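# Four arms build a three-block arch spanning two desks

## Task

Use the three blocks to make an arch over the gap between the two desks. Each of the two identical leaning blocks must stand upright on one of its ends (either end), resting flat on a desk, one block per desk, with the two tilted toward each other. The third block, the keystone, must sit centred between them on their slanted top faces, with both contact joints closed. All three blocks must line up in one row. Any number of the four arms may be used.

## Robot and tools

ROBOTS. Four identical i2rt Big YAM arms: arm1, arm2, arm3, arm4. Each has six revolute joints, a two-finger gripper and a wrist camera. Feet (base_link) in the scene frame, metres: arm1 (+0.378, +0.498, +0.793), arm2 (-0.376, +0.548, +0.723), arm3 (-0.379, -0.498, +0.790), arm4 (+0.378, -0.498, +0.808). Each foot faces its own +x and is yawed toward the middle of the scene. The desk tops under the arms are at z=+0.720. The hand reaches roughly 1.0 m from the joint1 axis.

FRAMES. One shared scene frame: origin on the floor, +z up, metres. The hand point sits between the finger pads, about 1 cm behind the tips. The fingers point along the hand's +z and open along its y. Quaternions are written w first.

TOOL move. Arguments: arm1, arm2, arm3, arm4 (each optional, one object per robot) and cameras. An arm left out receives nothing new but may keep pushing toward an older target. Each arm object may hold:
- joints: an object mapping joint names to absolute targets. joint1_rad -2.879 to 2.879 (turn about the foot, positive counter-clockwise seen from above, 0 along the foot's +x); joint2_rad 0 to 3.141 (shoulder, 0 = upper arm pointing back, positive lifts it up and forward); joint3_rad 0 to 3.019 (elbow, 0 = folded, positive opens); joint4_rad -1.692 to 1.57 (hand pitch, positive tips fingers up); joint5_rad -1.57 to 1.57 (hand sideways, positive to the arm's right); joint6_rad -2.094 to 2.094 (hand roll, positive clockwise viewed from behind). gripper_m 0 to 0.093 m is the fingertip gap, an absolute width.
- target: one list of seven numbers [x, y, z, qw, qx, qy, qz], an absolute hand pose in the scene frame (metres, unit quaternion). The hand is driven in a straight line from its current hand_target toward it. When target is given, joints may contain only gripper_m.
- speed: top speed of that straight path, 0.002 to 0.5 m/s, default 0.25; only allowed together with target. Rotation is capped at twice this value in rad/s.
All motions in one call start at once; all hand paths in one call finish together, paced by the slowest. Paths ignore obstacles and other arms. Each control step keeps the commanded pose within 100 mm and 20 degrees of the measured hand, then solves damped inverse kinematics, favouring position. Expect a centimetre or more of error, lag and overshoot, worse near full stretch. Long paths are cut off before arrival. Unknown keys make a call invalid; out-of-range values get it refused, and a refusal cancels the later move, wait and finished_scene calls in that reply.
cameras: list from arm1_cam_wrist, arm2_cam_wrist, arm3_cam_wrist, arm4_cam_wrist, cam_low, cam_low_2, or all. Omitted/null/["all"] gives every camera; [] gives none. cam_low and cam_low_2 are fixed in the room.

RESULTS. Each robot's joint_positions, Joint velocities (rad/s, gripper m/s; "within noise" when still), joint torques (N m, offsets and noise, numbers 3 and 4 wrap at ±28), hand and hand_target poses. A "move" line lists each arm sent a motion with done or its worst status. joint_status/hand_status words: off_target (rested away from target, may still push), time_out (could not finish; the arm keeps a nearby target and on_its_own lists joints still moving; send a joint its reported position to relieve it), not_followed (a safety check withheld the targets, for example "joint command not followed" or "pose unreachable"), limit_stop_at_motor_heat. Arms under "as last shown" were not commanded and repeat old values. The "pictures" line gives the image order; images can be slightly older than the state. A call with no action returns the full state.

GRIPPER. Gripping a rigid block reads up to about 0.005 m under its width (some grippers slightly over). Empty and closed reads 0.000 to 0.003. Full force is reached about 0.005 m below first-contact reading. To release, command a width well above the reading.

OTHER TOOLS. wait(seconds 0 to 10, cameras) lets the scene run and returns state. zoom_image(camera, region [x0, y0, x1, y1] pixels, top-left origin, max 504x504) enlarges the latest image of a camera returned most recently. read_manual(section "licences") gives licence text only. finished_scene(scene) ends the scene irreversibly; the arch must stand unaided.

AVOID. Arms do not stop on contact and can push hard; hard presses or hits between robots end the scene, including a gripper closing on another arm's fingers. The clearance check can act too late and allows fingers, gripper housings and cameras to meet. Do not knock blocks off the work area, drop them, release them while moving, or slam them. Holding loads, stretching out, or pushing at unreachable poses heats motors; at 85 °C a MOTOR HOT line appears and at 100 °C the arm goes limp and drops for 30 to 60 s. Loose objects may occasionally get nudged. While you deliberate, the simulation keeps running with the last command.

Each tool is called after "Emit:" in YAML: its name, and indented under it one key for each argument.

## Session

Emit:
move:

Scene clock: 0.00 s.
Joint torques (N m): no reading
Motor temperatures (°C): arm1=[31 26 20 25 23 21 20] | arm2=[31 26 24 23 22 24 22] | arm3=[33 21 21 20 21 20 22] | arm4=[30 23 22 21 21 20 24]
Heat: arm1: hottest joint1_rad 31 °C; arm2: hottest joint1_rad 31 °C; arm3: hottest joint1_rad 33 °C; arm4: hottest joint1_rad 30 °C.
Joint velocities: within noise
arm1.joint_positions: joint1_rad=+0.252 joint2_rad=+0.565 joint3_rad=+1.417 joint4_rad=-1.312 joint5_rad=+0.231 joint6_rad=+0.335 gripper_m=+0.09396
arm1.joint_status: not commanded
arm1.hand: x=+0.2345 y=+0.3433 z=+1.3639 quat_wxyz=(-0.255, -0.816, -0.228, +0.467) (m; scene frame)
arm1.hand_target: x=+0.2364 y=+0.3466 z=+1.3781 quat_wxyz=(-0.264, -0.808, -0.223, +0.477) (m; scene frame)
arm1.hand_status: not commanded
arm2.joint_positions: joint1_rad=-0.344 joint2_rad=+0.538 joint3_rad=+1.349 joint4_rad=-1.179 joint5_rad=-0.039 joint6_rad=-0.043 gripper_m=+0.09396
arm2.joint_status: not commanded
arm2.hand: x=-0.2755 y=+0.3437 z=+1.2933 quat_wxyz=(-0.471, -0.427, -0.707, +0.309) (m; scene frame)
arm2.hand_target: x=-0.2769 y=+0.3471 z=+1.3042 quat_wxyz=(-0.479, -0.423, -0.701, +0.315) (m; scene frame)
arm2.hand_status: not commanded
arm3.joint_positions: joint1_rad=-0.129 joint2_rad=+0.637 joint3_rad=+1.421 joint4_rad=-1.483 joint5_rad=+0.288 joint6_rad=+0.023 gripper_m=+0.09396
arm3.joint_status: not commanded
arm3.hand: x=-0.1778 y=-0.4148 z=+1.3166 quat_wxyz=(-0.437, +0.208, -0.875, -0.010) (m; scene frame)
arm3.hand_target: x=-0.1791 y=-0.4158 z=+1.3282 quat_wxyz=(-0.449, +0.204, -0.870, -0.015) (m; scene frame)
arm3.hand_status: not commanded
arm4.joint_positions: joint1_rad=-0.487 joint2_rad=+0.635 joint3_rad=+1.435 joint4_rad=-1.145 joint5_rad=+0.142 joint6_rad=-0.011 gripper_m=+0.09396
arm4.joint_status: not commanded
arm4.hand: x=+0.3183 y=-0.2501 z=+1.4091 quat_wxyz=(-0.383, +0.644, -0.504, -0.431) (m; scene frame)
arm4.hand_target: x=+0.3197 y=-0.2542 z=+1.4229 quat_wxyz=(-0.390, +0.636, -0.499, -0.442) (m; scene frame)
arm4.hand_status: not commanded
pictures: arm1_cam_wrist, arm2_cam_wrist, arm3_cam_wrist, arm4_cam_wrist, cam_low, cam_low_2

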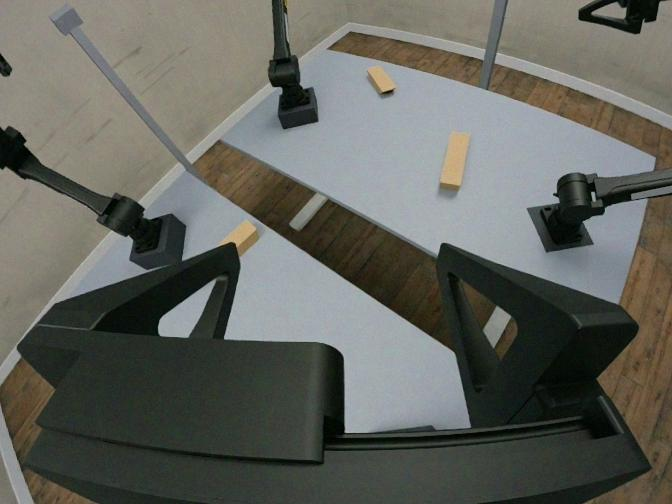

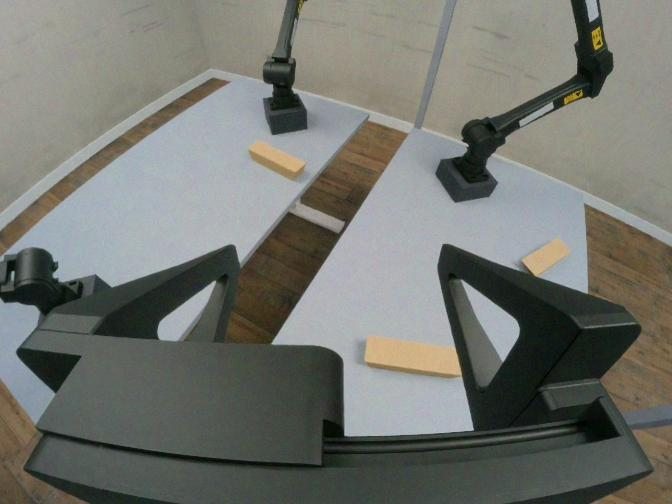

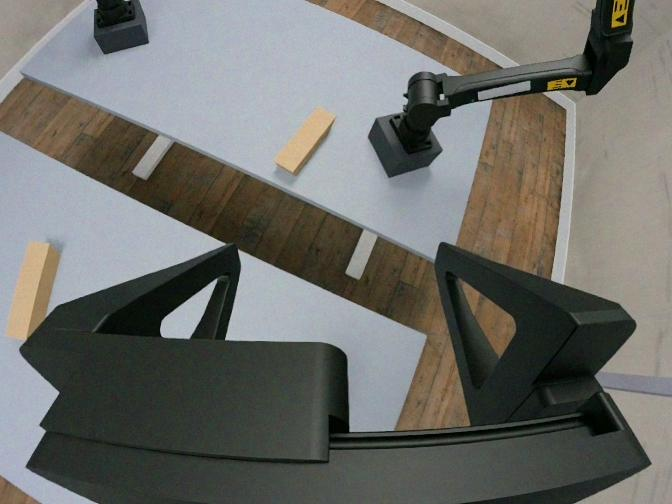

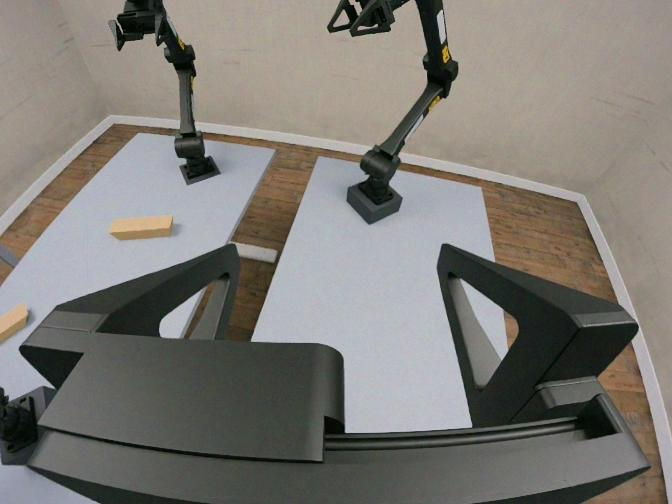

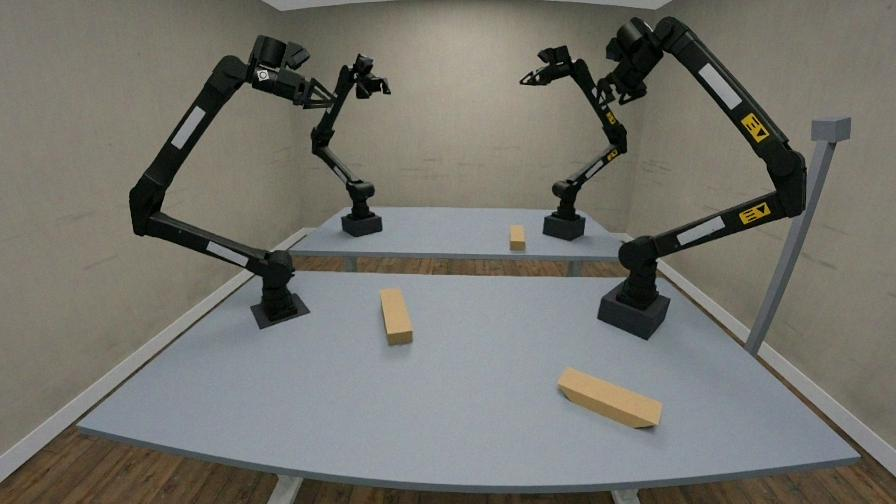

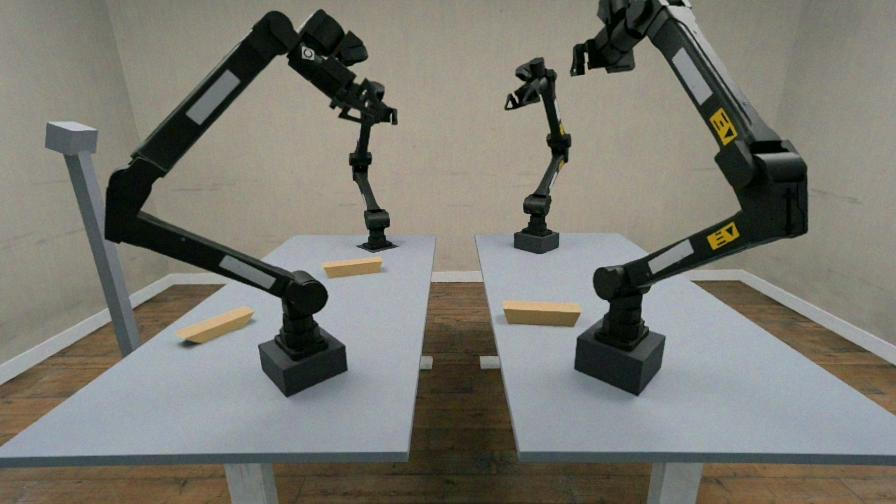

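Emit:
zoom_image:
  camera: "cam_low"
  region: [340, 260, 700, 460]

Emit:
zoom_image:
  camera: "cam_low"
  region: [480, 205, 560, 265]

Emit:
zoom_image:
  camera: "cam_low_2"
  region: [160, 220, 420, 370]

Emit:
zoom_image:
  camera: "cam_low_2"
  region: [480, 280, 620, 350]

Scaled by 1.400 (camera's finer frame: 1280x720).

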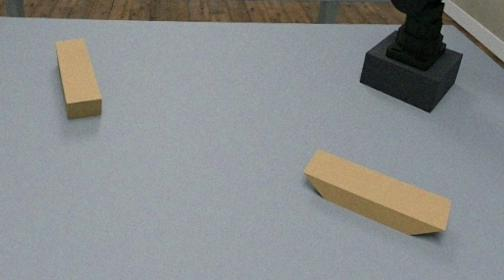

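Scaled by 6.300 (camera's finer frame: 1280x720).

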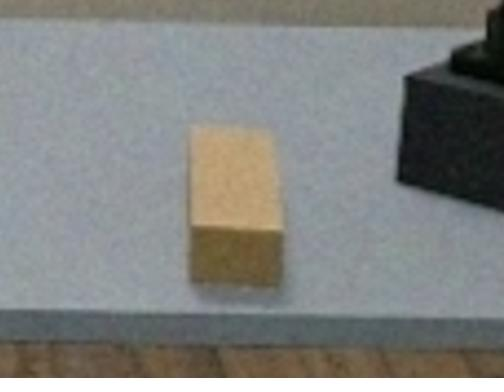

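Scaled by 1.938 (camera's finer frame: 1280x720).

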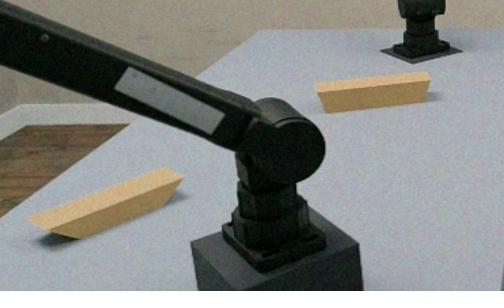

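Scaled by 3.600 (camera's finer frame: 1280x720).

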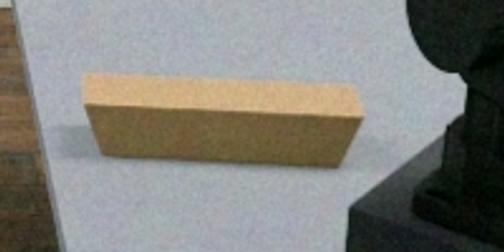

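Emit:
zoom_image:
  camera: "cam_low"
  region: [540, 350, 680, 440]

Emit:
zoom_image:
  camera: "cam_low"
  region: [360, 280, 430, 350]

Emit:
zoom_image:
  camera: "cam_low_2"
  region: [170, 300, 260, 350]

Emit:
zoom_image:
  camera: "cam_low_2"
  region: [310, 240, 400, 290]

Emit:
zoom_image:
  camera: "arm2_cam_wrist"
  region: [340, 310, 480, 400]

Emit:
zoom_image:
  camera: "arm2_cam_wrist"
  region: [500, 220, 600, 290]

Emit:
zoom_image:
  camera: "arm2_cam_wrist"
  region: [230, 120, 330, 200]

Emit:
zoom_image:
  camera: "arm3_cam_wrist"
  region: [260, 90, 350, 190]

Scaled by 3.600 (camera's finer frame: 1280x720).

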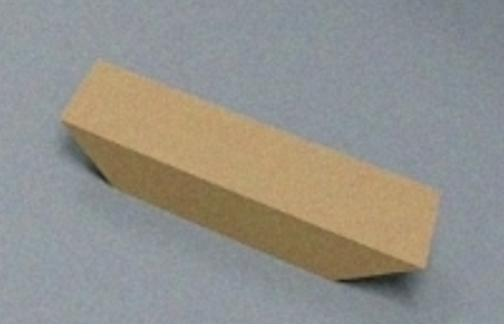

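Scaled by 7.200 (camera's finer frame: 1280x720).

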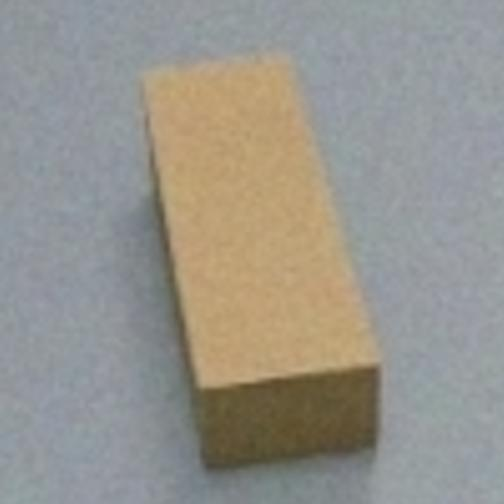

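Scaled by 5.600 (camera's finer frame: 1280x720).

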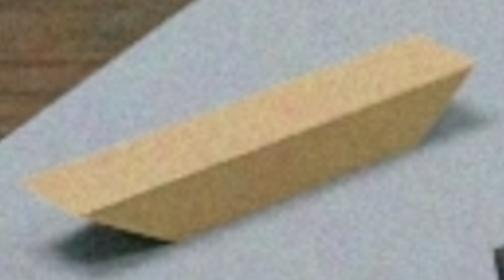

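Scaled by 5.600 (camera's finer frame: 1280x720).

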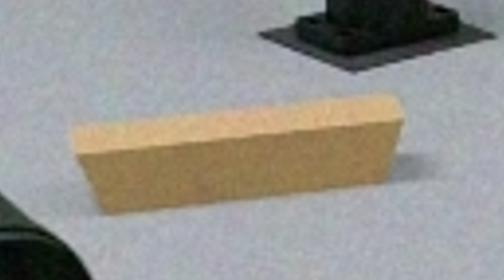

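Scaled by 3.600 (camera's finer frame: 960x720).

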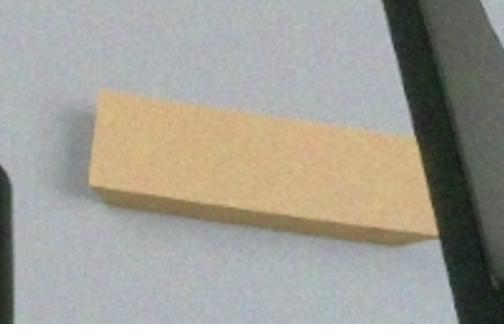

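Scaled by 5.040 (camera's finer frame: 960x720).

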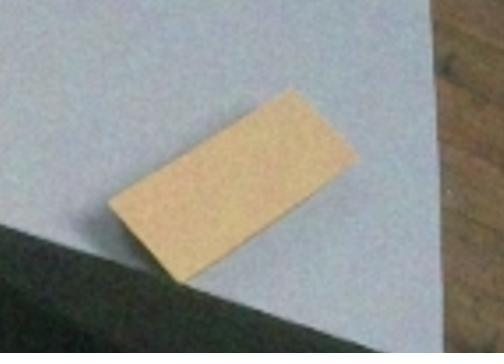

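Scaled by 5.040 (camera's finer frame: 960x720).

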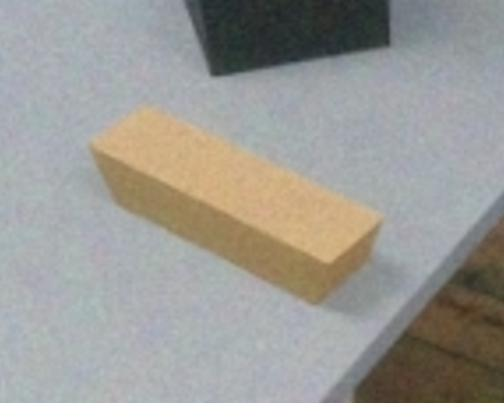

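Scaled by 5.040 (camera's finer frame: 960x720).

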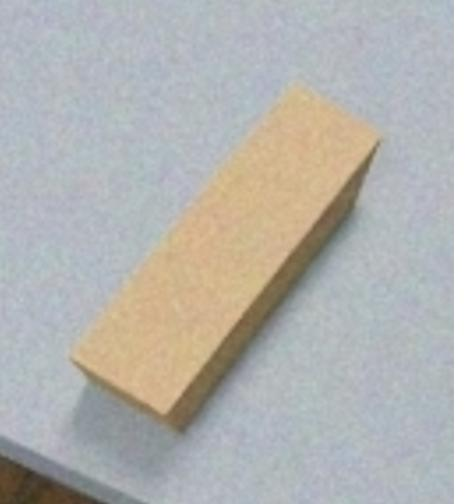

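Emit:
move:
  arm2: {"target": [-0.385, 0.27, 0.996, 0.2147, 0.6841, 0.6607, -0.2223], "speed": 0.2}
  arm4: {"target": [0.3129, -0.3302, 0.996, 0.1746, -0.7847, 0.5374, 0.2550], "speed": 0.2}
  arm3: {"joints": {"joint1_rad": 1.85, "joint5_rad": 0.0, "joint6_rad": 0.0}}
  cameras: ["arm2_cam_wrist", "arm4_cam_wrist", "arm3_cam_wrist"]

Scene clock: 91.73 s.
Joint torques (N m): arm1=[-0.03 2.37 11.96 1.54 0.04 -0.08] | arm2=[-1.9 1.03 9.74 1.58 0.09 0.07] | arm3=[1.73 2.2 9.16 1.17 -0.11 0.07] | arm4=[2.78 0.09 10.22 1.39 -0.03 0.07]
Motor temperatures (°C): arm1=[30 25 26 25 23 21 20] | arm2=[30 25 33 23 22 24 22] | arm3=[33 21 31 21 21 20 22] | arm4=[30 23 32 21 21 20 24]
Heat: arm1: hottest joint1_rad 30 °C; arm2: hottest joint3_rad 33 °C; arm3: hottest joint1_rad 33 °C; arm4: hottest joint3_rad 32 °C.
move: arm2 done; arm3 done; arm4 done
Joint velocities: within noise
arm1: as last shown
arm2.joint_positions: joint1_rad=-0.793 joint2_rad=+0.628 joint3_rad=+0.806 joint4_rad=-1.127 joint5_rad=-0.027 joint6_rad=-0.023 gripper_m=+0.09396
arm2.joint_status: not commanded
arm2.hand: x=-0.3806 y=+0.2730 z=+0.9987 quat_wxyz=(-0.214, -0.676, -0.671, +0.218)
arm2.hand_target: x=-0.3847 y=+0.2707 z=+0.9965 quat_wxyz=(-0.215, -0.684, -0.661, +0.221)
arm2.hand_status: done (0.006 m and 1.6 deg from the pose sent, 0.325 m and 43.3 deg at the start)
arm3.joint_positions: joint1_rad=+1.837 joint2_rad=+0.637 joint3_rad=+1.421 joint4_rad=-1.483 joint5_rad=+0.003 joint6_rad=+0.014 gripper_m=+0.09399
arm3.joint_status: all done
arm3.hand: x=-0.5620 y=-0.3839 z=+1.3125 quat_wxyz=(-0.113, +0.870, -0.253, -0.407)
arm3.hand_target: x=-0.5625 y=-0.3876 z=+1.3242 quat_wxyz=(-0.116, +0.868, -0.239, -0.420)
arm3.hand_status: not commanded
arm4.joint_positions: joint1_rad=-0.466 joint2_rad=+0.234 joint3_rad=+0.499 joint4_rad=-1.219 joint5_rad=-0.001 joint6_rad=-0.011 gripper_m=+0.09396
arm4.joint_status: not commanded
arm4.hand: x=+0.3156 y=-0.3287 z=+0.9919 quat_wxyz=(-0.175, +0.785, -0.541, -0.248)
arm4.hand_target: x=+0.3139 y=-0.3305 z=+0.9963 quat_wxyz=(-0.175, +0.784, -0.538, -0.255)
arm4.hand_status: done (0.005 m and 0.9 deg from the pose sent, 0.421 m and 35.5 deg at the start)
pictures: arm2_cam_wrist, arm3_cam_wrist, arm4_cam_wrist
arm2_cam_wrist: T_world_to_cam=[[-0.998738, 0.0474402, 0.0165118, -0.412049], [0.0464642, 0.997395, -0.0551775, -0.18838], [-0.0190865, -0.0543406, -0.99834, 1.12285], [0, 0, 0, 1]] pos_world=[-0.381344, 0.268453, 1.11739]
arm3_cam_wrist: T_world_to_cam=[[0.543249, 0.839538, -0.00749249, 0.637294], [0.813759, -0.528722, -0.241347, 0.574362], [-0.206582, 0.125015, -0.97041, 1.32887], [0, 0, 0, 1]] pos_world=[-0.539082, -0.397483, 1.43294]
arm4_cam_wrist: T_world_to_cam=[[0.935018, 0.354239, 0.016009, -0.194824], [0.353989, -0.935104, 0.0165266, -0.431607], [0.0208244, -0.00978565, -0.999735, 1.10718], [0, 0, 0, 1]] pos_world=[0.311891, -0.323749, 1.11714]

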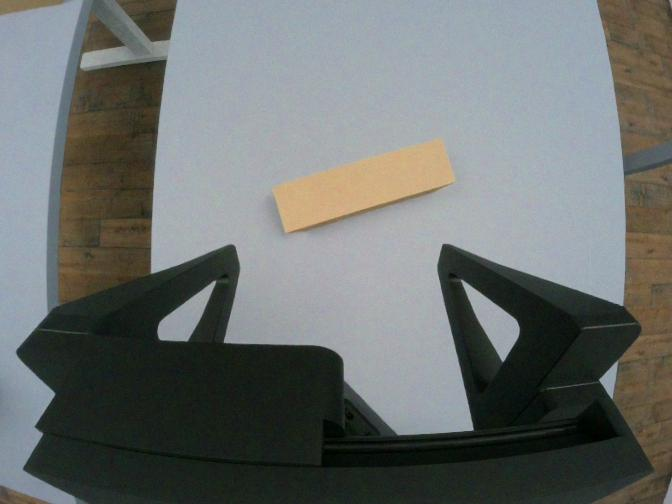

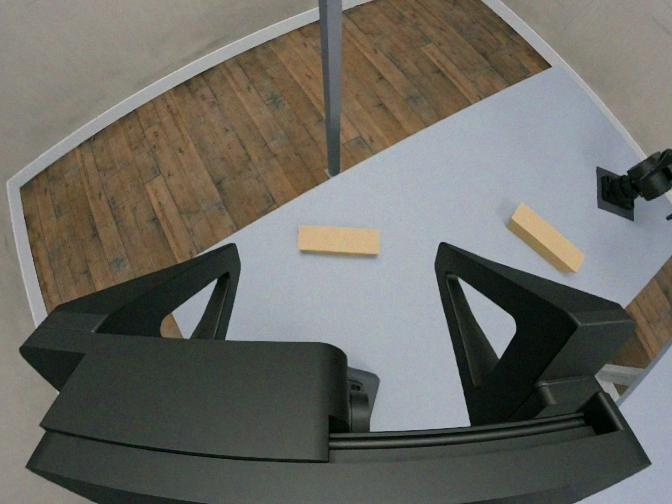

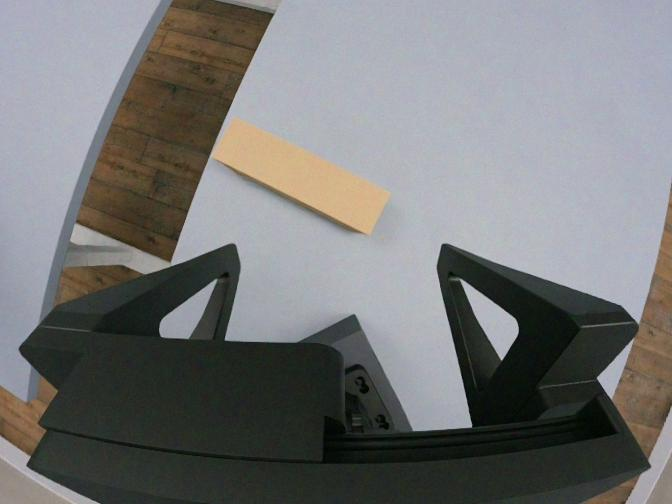

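Emit:
zoom_image:
  camera: "arm2_cam_wrist"
  region: [260, 125, 470, 245]

Emit:
zoom_image:
  camera: "arm4_cam_wrist"
  region: [200, 105, 410, 245]

Emit:
zoom_image:
  camera: "arm3_cam_wrist"
  region: [280, 210, 400, 270]

Scaled by 2.400 (camera's finer frame: 960x720).

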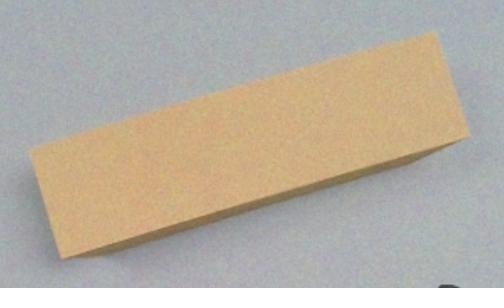

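Scaled by 2.400 (camera's finer frame: 960x720).

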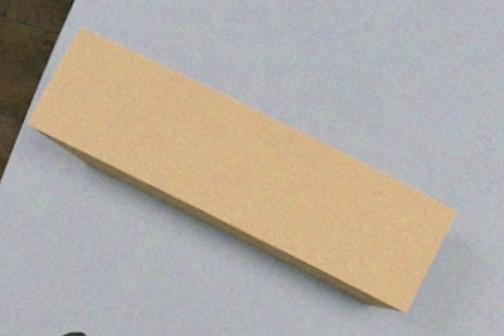

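Scaled by 4.200 (camera's finer frame: 960x720).

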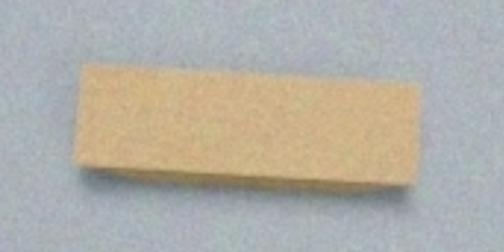

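Emit:
zoom_image:
  camera: "arm4_cam_wrist"
  region: [205, 135, 285, 205]

Emit:
zoom_image:
  camera: "arm4_cam_wrist"
  region: [320, 180, 400, 250]

Emit:
zoom_image:
  camera: "arm2_cam_wrist"
  region: [265, 180, 345, 240]

Emit:
zoom_image:
  camera: "arm2_cam_wrist"
  region: [390, 130, 470, 200]

Scaled by 6.300 (camera's finer frame: 960x720).

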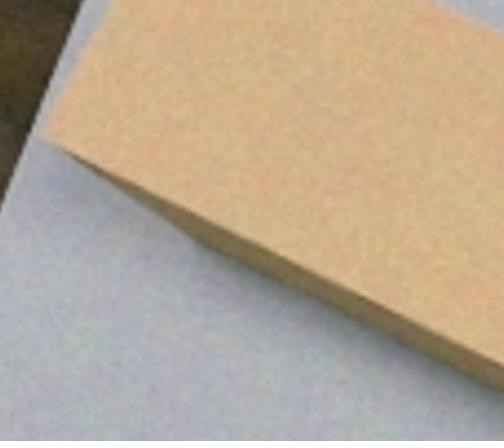

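Scaled by 6.300 (camera's finer frame: 960x720).

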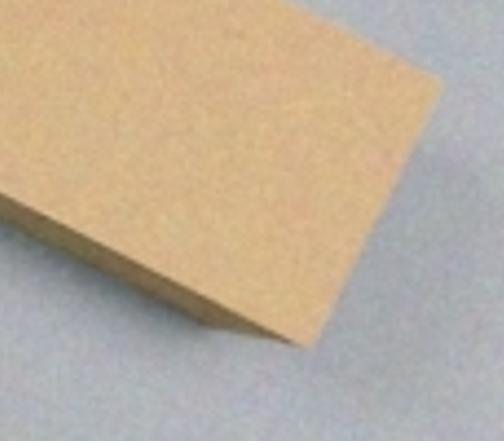

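Scaled by 6.300 (camera's finer frame: 960x720).

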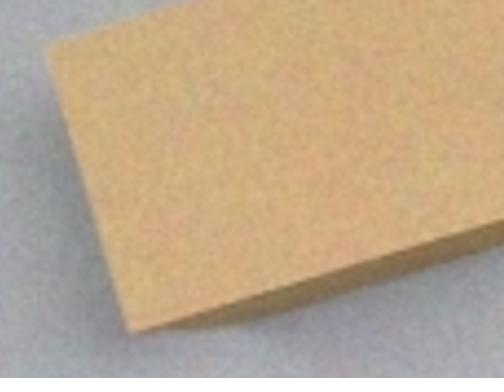

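Scaled by 6.300 (camera's finer frame: 960x720).

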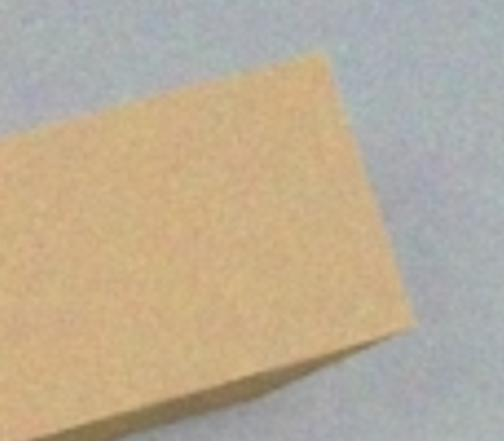

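Emit:
move:
  arm2: {"joints": {"joint6_rad": -1.78}}
  arm4: {"joints": {"joint6_rad": -1.0}}
  arm3: {"joints": {"joint6_rad": 1.6}}
  cameras: []

Emit:
move:
  arm2: {"target": [-0.441, 0.157, 0.865, -0.0692, -0.1285, 0.9893, -0.0090], "speed": 0.2}
  arm4: {"target": [0.2542, -0.2523, 0.865, 0.0037, 0.9962, -0.0531, 0.0697], "speed": 0.2}
  arm3: {"target": [-0.715, -0.290, 0.865, 0.0, -0.4493, 0.8934, 0.0], "speed": 0.2}
  cameras: ["arm2_cam_wrist", "arm4_cam_wrist", "arm3_cam_wrist"]

Scene clock: 114.73 s.
Joint torques (N m): arm1=[-0.09 2.32 11.99 1.54 0.04 -0.08] | arm2=[-1.96 1.03 9.62 1.52 0.01 -0.11] | arm3=[1.67 2.43 9.16 1.09 -0.05 0.24] | arm4=[2.67 0.15 10.19 1.35 -0.1 -0.13]
Motor temperatures (°C): arm1=[30 25 27 25 23 21 20] | arm2=[30 25 31 23 22 24 22] | arm3=[33 21 32 21 21 20 22] | arm4=[30 23 31 20 21 20 24]
Heat: arm1: hottest joint1_rad 30 °C; arm2: hottest joint3_rad 31 °C; arm3: hottest joint1_rad 33 °C; arm4: hottest joint3_rad 31 °C.
move: arm2 done; arm3 done; arm4 done
Joint velocities: within noise
arm1: as last shown
arm2.joint_positions: joint1_rad=-0.793 joint2_rad=+0.628 joint3_rad=+0.806 joint4_rad=-1.127 joint5_rad=-0.026 joint6_rad=-1.766 gripper_m=+0.09399
arm2.joint_status: all done
arm2.hand: x=-0.3809 y=+0.2730 z=+0.9987 quat_wxyz=(+0.029, +0.078, -0.949, +0.304)
arm2.hand_target: x=-0.3849 y=+0.2708 z=+0.9965 quat_wxyz=(+0.035, +0.079, -0.948, +0.306)
arm2.hand_status: not commanded
arm3.joint_positions: joint1_rad=+1.837 joint2_rad=+0.637 joint3_rad=+1.421 joint4_rad=-1.483 joint5_rad=+0.003 joint6_rad=+1.592 gripper_m=+0.09401
arm3.joint_status: all done
arm3.hand: x=-0.5620 y=-0.3839 z=+1.3125 quat_wxyz=(+0.209, +0.433, -0.796, -0.368)
arm3.hand_target: x=-0.5625 y=-0.3876 z=+1.3242 quat_wxyz=(+0.222, +0.430, -0.791, -0.375)
arm3.hand_status: not commanded
arm4.joint_positions: joint1_rad=-0.465 joint2_rad=+0.234 joint3_rad=+0.499 joint4_rad=-1.219 joint5_rad=+0.000 joint6_rad=-0.984 gripper_m=+0.09398
arm4.joint_status: all done
arm4.hand: x=+0.3158 y=-0.3286 z=+0.9919 quat_wxyz=(-0.271, +0.946, -0.111, -0.137)
arm4.hand_target: x=+0.3142 y=-0.3304 z=+0.9963 quat_wxyz=(-0.276, +0.946, -0.099, -0.139)
arm4.hand_status: not commanded

Scene clock: 117.97 s.
Joint torques (N m): arm1=[0.09 2.14 11.96 1.5 0.05 -0.08] | arm2=[-2.14 -7.94 13.27 -0.38 0.07 -0.2] | arm3=[0.79 -9.17 10.32 -0.09 0.03 0.32] | arm4=[2.73 -7.36 10.63 0.42 0.1 0.15]
Motor temperatures (°C): arm1=[30 25 27 25 23 21 20] | arm2=[30 25 32 23 22 24 22] | arm3=[33 21 31 21 21 20 22] | arm4=[30 23 32 20 21 20 24]
Heat: arm1: hottest joint1_rad 30 °C; arm2: hottest joint3_rad 32 °C; arm3: hottest joint1_rad 33 °C; arm4: hottest joint3_rad 32 °C.
move: arm2 off_target; arm3 off_target; arm4 off_target
Joint velocities: within noise
arm1: as last shown
arm2.joint_positions: joint1_rad=-0.854 joint2_rad=+1.385 joint3_rad=+0.998 joint4_rad=-1.166 joint5_rad=+0.108 joint6_rad=-1.930 gripper_m=+0.09399
arm2.joint_status: not commanded
arm2.hand: x=-0.4325 y=+0.1753 z=+0.8493 quat_wxyz=(+0.060, +0.127, -0.990, -0.006)
arm2.hand_target: x=-0.4396 y=+0.1580 z=+0.8657 quat_wxyz=(+0.065, +0.127, -0.990, +0.010)
arm2.hand_status: off_target (0.026 m and 2.0 deg from the pose sent, 0.187 m and 35.0 deg at the start)
arm3.joint_positions: joint1_rad=+1.837 joint2_rad=+1.508 joint3_rad=+0.935 joint4_rad=-1.055 joint5_rad=+0.003 joint6_rad=+1.640 gripper_m=+0.09402
arm3.joint_status: not commanded
arm3.hand: x=-0.6954 y=-0.3020 z=+0.8509 quat_wxyz=(-0.015, +0.457, -0.889, +0.023)
arm3.hand_target: x=-0.7140 y=-0.2906 z=+0.8664 quat_wxyz=(+0.000, +0.451, -0.893, -0.001)
arm3.hand_status: off_target (0.027 m and 3.4 deg from the pose sent, 0.482 m and 50.2 deg at the start)
arm4.joint_positions: joint1_rad=-0.293 joint2_rad=+1.260 joint3_rad=+0.642 joint4_rad=-1.078 joint5_rad=+0.102 joint6_rad=-0.936 gripper_m=+0.09398
arm4.joint_status: not commanded
arm4.hand: x=+0.2671 y=-0.2713 z=+0.8555 quat_wxyz=(+0.024, +0.995, -0.052, +0.077)
arm4.hand_target: x=+0.2536 y=-0.2533 z=+0.8662 quat_wxyz=(+0.005, +0.996, -0.055, +0.066)
arm4.hand_status: off_target (0.025 m and 2.5 deg from the pose sent, 0.160 m and 40.6 deg at the start)
pictures: arm2_cam_wrist, arm3_cam_wrist, arm4_cam_wrist
arm2_cam_wrist: T_world_to_cam=[[0.231496, -0.972786, 0.00980804, 0.259855], [-0.756027, -0.17355, 0.631113, -0.821426], [-0.612236, -0.153515, -0.775628, 0.53923], [0, 0, 0, 1]] pos_world=[-0.351038, 0.193005, 0.934107]
arm3_cam_wrist: T_world_to_cam=[[0.807894, -0.585702, 0.0652741, 0.329132], [-0.507535, -0.635191, 0.582186, -1.0369], [-0.299526, -0.503473, -0.810431, 0.45257], [0, 0, 0, 1]] pos_world=[-0.656611, -0.238, 0.948963]
arm4_cam_wrist: T_world_to_cam=[[0.099311, 0.994496, -0.0334001, 0.271583], [0.703624, -0.0464509, 0.709052, -0.803193], [0.703598, -0.0939178, -0.704364, 0.514455], [0, 0, 0, 1]] pos_world=[0.176206, -0.25908, 0.940941]

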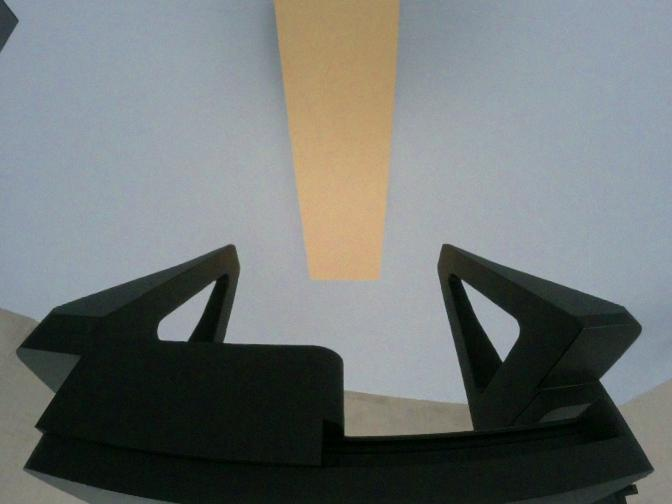

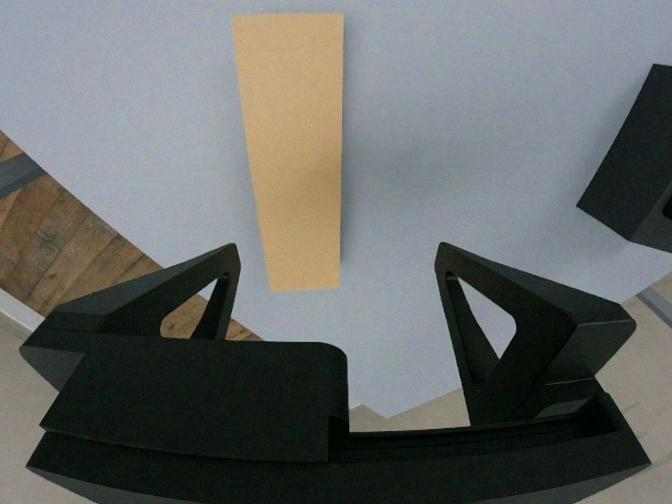

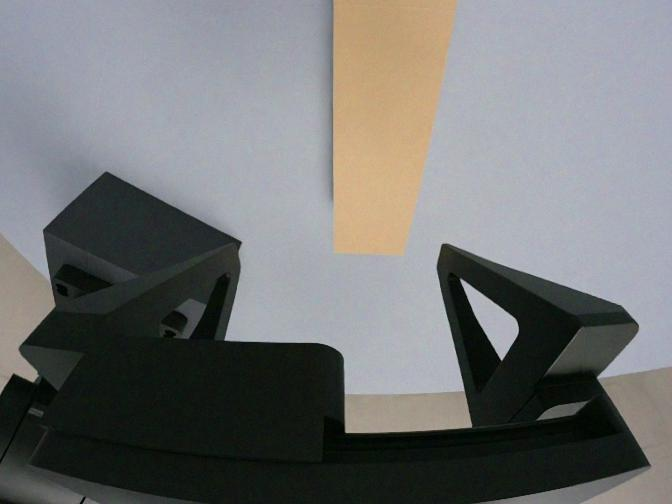

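Emit:
move:
  cameras: []

Scene clock: 118.73 s.
Joint torques (N m): arm1=[0.03 2.37 11.99 1.52 0.05 -0.08] | arm2=[-2.26 -7.82 13.3 -0.39 0.09 -0.17] | arm3=[0.97 -9.7 10.39 -0.12 0.03 0.32] | arm4=[2.78 -7.3 10.62 0.43 0.09 0.15]
Motor temperatures (°C): arm1=[30 25 27 25 23 21 20] | arm2=[30 25 32 23 22 24 22] | arm3=[33 21 31 21 20 20 22] | arm4=[30 23 32 20 21 20 24]
Heat: arm1: hottest joint1_rad 30 °C; arm2: hottest joint3_rad 32 °C; arm3: hottest joint1_rad 33 °C; arm4: hottest joint3_rad 32 °C.
Joint velocities: within noise
arm1.joint_positions: joint1_rad=+0.252 joint2_rad=+0.565 joint3_rad=+1.417 joint4_rad=-1.312 joint5_rad=+0.231 joint6_rad=+0.335 gripper_m=+0.09396
arm1.joint_status: not commanded
arm1.hand: x=+0.2345 y=+0.3433 z=+1.3639 quat_wxyz=(-0.255, -0.816, -0.228, +0.467) (m; scene frame)
arm1.hand_target: x=+0.2364 y=+0.3466 z=+1.3781 quat_wxyz=(-0.264, -0.808, -0.223, +0.477) (m; scene frame)
arm1.hand_status: not commanded
arm2.joint_positions: joint1_rad=-0.854 joint2_rad=+1.385 joint3_rad=+0.998 joint4_rad=-1.166 joint5_rad=+0.108 joint6_rad=-1.932 gripper_m=+0.09399
arm2.joint_status: not commanded
arm2.hand: x=-0.4325 y=+0.1753 z=+0.8493 quat_wxyz=(+0.060, +0.128, -0.990, -0.006) (m; scene frame)
arm2.hand_target: x=-0.4396 y=+0.1580 z=+0.8657 quat_wxyz=(+0.066, +0.127, -0.990, +0.010) (m; scene frame)
arm2.hand_status: off_target (0.026 m and 2.0 deg from the pose sent, 0.187 m and 35.0 deg at the start)
arm3.joint_positions: joint1_rad=+1.837 joint2_rad=+1.508 joint3_rad=+0.935 joint4_rad=-1.055 joint5_rad=+0.003 joint6_rad=+1.641 gripper_m=+0.09402
arm3.joint_status: not commanded
arm3.hand: x=-0.6954 y=-0.3020 z=+0.8509 quat_wxyz=(-0.015, +0.456, -0.889, +0.023) (m; scene frame)
arm3.hand_target: x=-0.7140 y=-0.2906 z=+0.8664 quat_wxyz=(+0.000, +0.450, -0.893, -0.001) (m; scene frame)
arm3.hand_status: off_target (0.027 m and 3.3 deg from the pose sent, 0.482 m and 50.2 deg at the start)
arm4.joint_positions: joint1_rad=-0.293 joint2_rad=+1.260 joint3_rad=+0.642 joint4_rad=-1.078 joint5_rad=+0.102 joint6_rad=-0.936 gripper_m=+0.09398
arm4.joint_status: not commanded
arm4.hand: x=+0.2671 y=-0.2713 z=+0.8555 quat_wxyz=(+0.024, +0.995, -0.052, +0.077) (m; scene frame)
arm4.hand_target: x=+0.2536 y=-0.2534 z=+0.8662 quat_wxyz=(+0.005, +0.996, -0.055, +0.066) (m; scene frame)
arm4.hand_status: off_target (0.025 m and 2.5 deg from the pose sent, 0.160 m and 40.6 deg at the start)
pictures: none
No camera images: "cameras" was empty.

Emit:
move:
  arm2: {"target": [-0.4375, 0.1554, 0.8164, 0.0751, 0.1274, -0.9889, 0.0249], "speed": 0.1}
  arm4: {"target": [0.2359, -0.2270, 0.8107, -0.0153, 0.9969, -0.0562, 0.0587], "speed": 0.1}
  arm3: {"target": [-0.7306, -0.2756, 0.8055, 0.0151, 0.4425, -0.8958, -0.0230], "speed": 0.1}
  cameras: ["arm2_cam_wrist", "arm4_cam_wrist", "arm3_cam_wrist"]

Scene clock: 145.13 s.
Joint torques (N m): arm1=[0.21 2.14 11.93 1.52 0.05 -0.08] | arm2=[-1.08 -8.12 7.88 0.43 0.09 -0.08] | arm3=[-0.03 -10.11 6.08 0.14 -0.04 0.32] | arm4=[2.78 -8.7 8.46 0.84 0.1 0.16]
Motor temperatures (°C): arm1=[30 25 28 25 23 21 20] | arm2=[30 25 34 22 22 24 22] | arm3=[33 22 32 20 20 20 22] | arm4=[29 23 36 20 21 20 24]
Heat: arm1: hottest joint1_rad 30 °C; arm2: hottest joint3_rad 34 °C; arm3: hottest joint1_rad 33 °C; arm4: hottest joint3_rad 36 °C.
move: arm2 done; arm3 done; arm4 off_target
Joint velocities: within noise
arm1: as last shown
arm2.joint_positions: joint1_rad=-0.854 joint2_rad=+1.426 joint3_rad=+0.959 joint4_rad=-1.013 joint5_rad=+0.119 joint6_rad=-1.938 gripper_m=+0.09399
arm2.joint_status: not commanded
arm2.hand: x=-0.4368 y=+0.1544 z=+0.8227 quat_wxyz=(+0.074, +0.129, -0.989, +0.028)
arm2.hand_target: x=-0.4372 y=+0.1556 z=+0.8163 quat_wxyz=(+0.074, +0.130, -0.988, +0.025)
arm2.hand_status: done (0.006 m and 0.5 deg from the pose sent, 0.039 m and 4.0 deg at the start)
arm3.joint_positions: joint1_rad=+1.837 joint2_rad=+1.617 joint3_rad=+0.935 joint4_rad=-0.832 joint5_rad=+0.003 joint6_rad=+1.646 gripper_m=+0.09402
arm3.joint_status: not commanded
arm3.hand: x=-0.7335 y=-0.2785 z=+0.8098 quat_wxyz=(+0.014, +0.454, -0.890, -0.025)
arm3.hand_target: x=-0.7306 y=-0.2756 z=+0.8056 quat_wxyz=(+0.015, +0.443, -0.896, -0.023)
arm3.hand_status: done (0.006 m and 1.5 deg from the pose sent, 0.063 m and 6.6 deg at the start)
arm4.joint_positions: joint1_rad=-0.282 joint2_rad=+1.433 joint3_rad=+0.642 joint4_rad=-0.852 joint5_rad=+0.111 joint6_rad=-0.930 gripper_m=+0.09398
arm4.joint_status: not commanded
arm4.hand: x=+0.2473 y=-0.2403 z=+0.8072 quat_wxyz=(-0.001, +0.997, -0.050, +0.066)
arm4.hand_target: x=+0.2361 y=-0.2275 z=+0.8110 quat_wxyz=(-0.015, +0.997, -0.053, +0.058)
arm4.hand_status: off_target (0.018 m and 2.0 deg from the pose sent, 0.070 m and 5.0 deg at the start)
pictures: arm2_cam_wrist, arm3_cam_wrist, arm4_cam_wrist
arm2_cam_wrist: T_world_to_cam=[[0.239943, -0.967889, 0.0749524, 0.190167], [-0.742823, -0.133342, 0.656075, -0.832465], [-0.625013, -0.213097, -0.750965, 0.496026], [0, 0, 0, 1]] pos_world=[-0.353981, 0.178759, 0.904404]
arm3_cam_wrist: T_world_to_cam=[[0.805135, -0.591226, -0.0470098, 0.463653], [-0.455284, -0.66691, 0.589871, -0.994175], [-0.380098, -0.453523, -0.806128, 0.371073], [0, 0, 0, 1]] pos_world=[-0.684891, -0.220612, 0.907363]
arm4_cam_wrist: T_world_to_cam=[[0.093297, 0.995518, 0.0154909, 0.203383], [0.716961, -0.0779709, 0.692739, -0.751415], [0.690842, -0.0535241, -0.721022, 0.523611], [0, 0, 0, 1]] pos_world=[0.158028, -0.233034, 0.894919]

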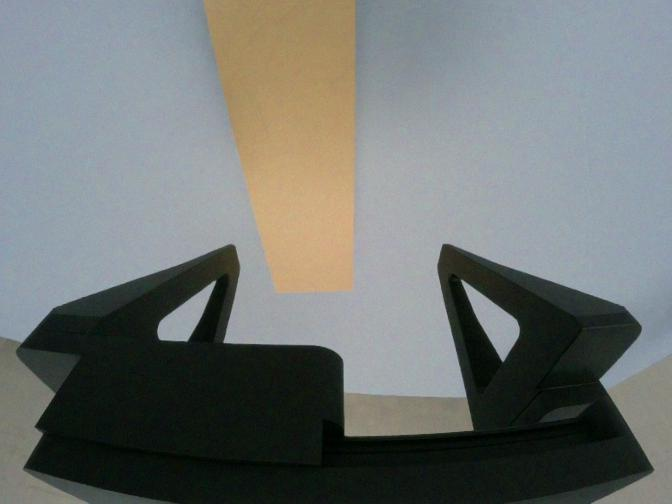

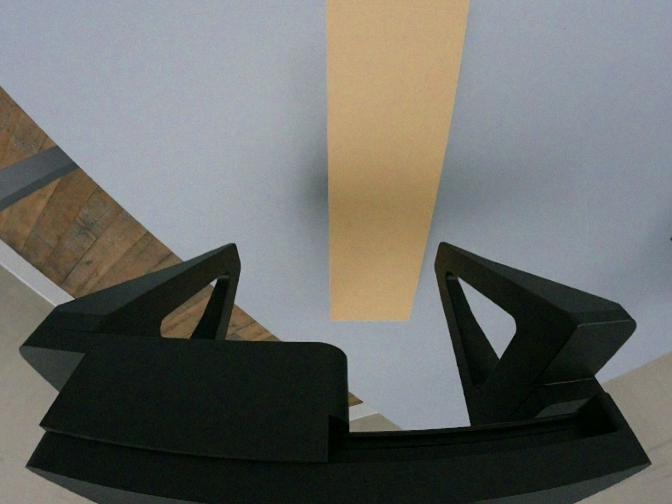

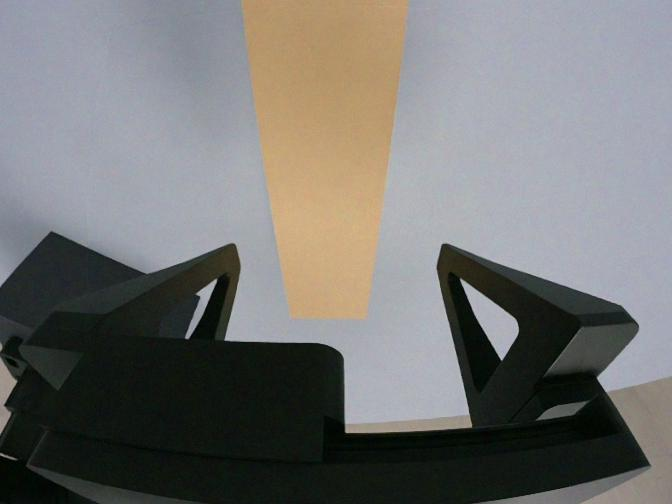

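Emit:
move:
  arm2: {"target": [-0.4286, 0.1807, 0.7936, -0.0690, -0.1423, 0.9874, -0.0099], "speed": 0.1}
  arm4: {"target": [0.2355, -0.2335, 0.8038, -0.0153, 0.9969, -0.0562, 0.0587], "speed": 0.1}
  arm3: {"target": [-0.7087, -0.2855, 0.7858, 0.0, 0.4501, -0.8930, 0.0], "speed": 0.1}
  cameras: ["arm2_cam_wrist", "arm4_cam_wrist", "arm3_cam_wrist"]

Scene clock: 158.03 s.
Joint torques (N m): arm1=[0.03 2.32 11.97 1.51 0.04 -0.08] | arm2=[0.15 -8.82 7.51 0.36 -0.03 -0.14] | arm3=[0.09 -9.23 5.61 -0.03 -0.01 0.11] | arm4=[2.67 -8.76 6.97 0.88 0.11 0.13]
Motor temperatures (°C): arm1=[30 25 28 25 23 21 20] | arm2=[30 26 34 22 22 24 22] | arm3=[33 22 30 20 20 20 22] | arm4=[29 23 35 20 21 20 24]
Heat: arm1: hottest joint1_rad 30 °C; arm2: hottest joint3_rad 34 °C; arm3: hottest joint1_rad 33 °C; arm4: hottest joint3_rad 35 °C.
move: arm2 done; arm3 done; arm4 done
Joint velocities: within noise
arm1: as last shown
arm2.joint_positions: joint1_rad=-0.852 joint2_rad=+1.426 joint3_rad=+0.878 joint4_rad=-0.976 joint5_rad=+0.120 joint6_rad=-1.938 gripper_m=+0.09399
arm2.joint_status: not commanded
arm2.hand: x=-0.4338 y=+0.1802 z=+0.7949 quat_wxyz=(+0.069, +0.131, -0.989, +0.007)
arm2.hand_target: x=-0.4290 y=+0.1806 z=+0.7937 quat_wxyz=(+0.070, +0.142, -0.987, +0.010)
arm2.hand_status: done (0.005 m and 1.3 deg from the pose sent, 0.040 m and 2.7 deg at the start)
arm3.joint_positions: joint1_rad=+1.831 joint2_rad=+1.632 joint3_rad=+0.888 joint4_rad=-0.825 joint5_rad=+0.003 joint6_rad=+1.646 gripper_m=+0.09402
arm3.joint_status: not commanded
arm3.hand: x=-0.7127 y=-0.2888 z=+0.7906 quat_wxyz=(+0.000, +0.452, -0.892, -0.002)
arm3.hand_target: x=-0.7086 y=-0.2856 z=+0.7859 quat_wxyz=(+0.000, +0.450, -0.893, +0.000)
arm3.hand_status: done (0.007 m and 0.4 deg from the pose sent, 0.035 m and 3.3 deg at the start)
arm4.joint_positions: joint1_rad=-0.270 joint2_rad=+1.437 joint3_rad=+0.642 joint4_rad=-0.827 joint5_rad=+0.111 joint6_rad=-0.912 gripper_m=+0.09398
arm4.joint_status: not commanded
arm4.hand: x=+0.2413 y=-0.2374 z=+0.8056 quat_wxyz=(-0.010, +0.997, -0.054, +0.060)
arm4.hand_target: x=+0.2355 y=-0.2337 z=+0.8038 quat_wxyz=(-0.015, +0.997, -0.056, +0.059)
arm4.hand_status: done (0.007 m and 0.7 deg from the pose sent, 0.014 m and 2.0 deg at the start)
pictures: arm2_cam_wrist, arm3_cam_wrist, arm4_cam_wrist
arm2_cam_wrist: T_world_to_cam=[[0.241411, -0.969873, 0.0326667, 0.251074], [-0.744534, -0.163522, 0.647248, -0.796968], [-0.622407, -0.180574, -0.761579, 0.486198], [0, 0, 0, 1]] pos_world=[-0.351369, 0.200983, 0.877913]
arm3_cam_wrist: T_world_to_cam=[[0.802894, -0.596089, 0.00627793, 0.394854], [-0.485534, -0.6478, 0.587036, -0.994005], [-0.345859, -0.474376, -0.809536, 0.379755], [0, 0, 0, 1]] pos_world=[-0.668307, -0.228402, 0.888464]
arm4_cam_wrist: T_world_to_cam=[[0.0991519, 0.994498, 0.0337968, 0.184685], [0.723649, -0.0953776, 0.683546, -0.744039], [0.683008, -0.0433178, -0.729125, 0.537591], [0, 0, 0, 1]] pos_world=[0.152932, -0.231346, 0.894314]

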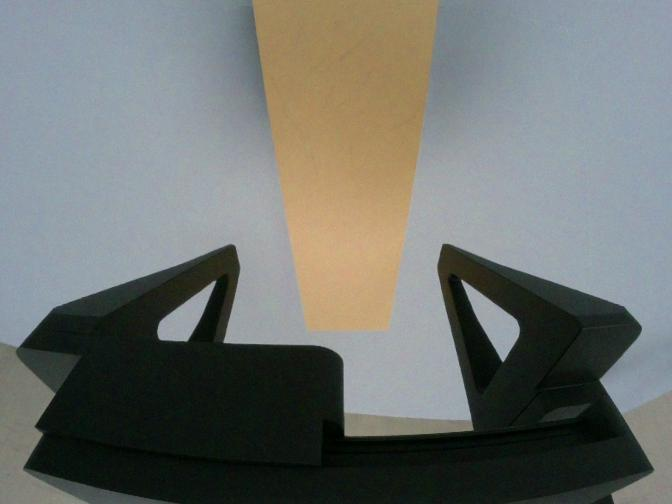

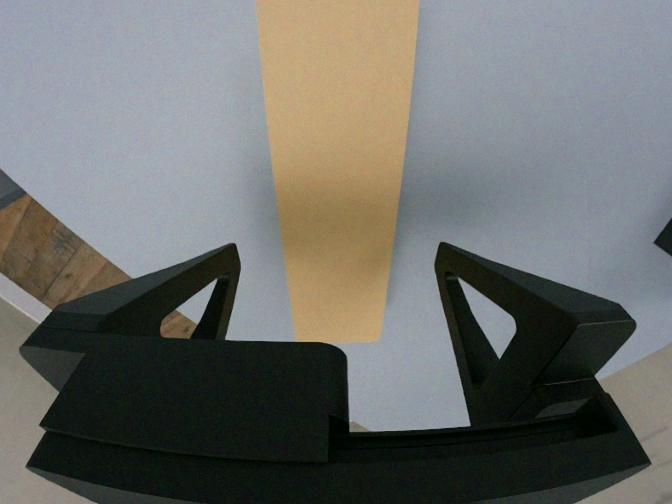

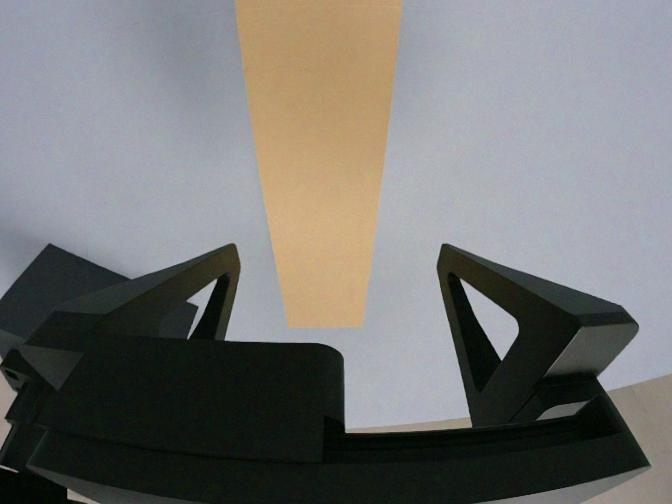

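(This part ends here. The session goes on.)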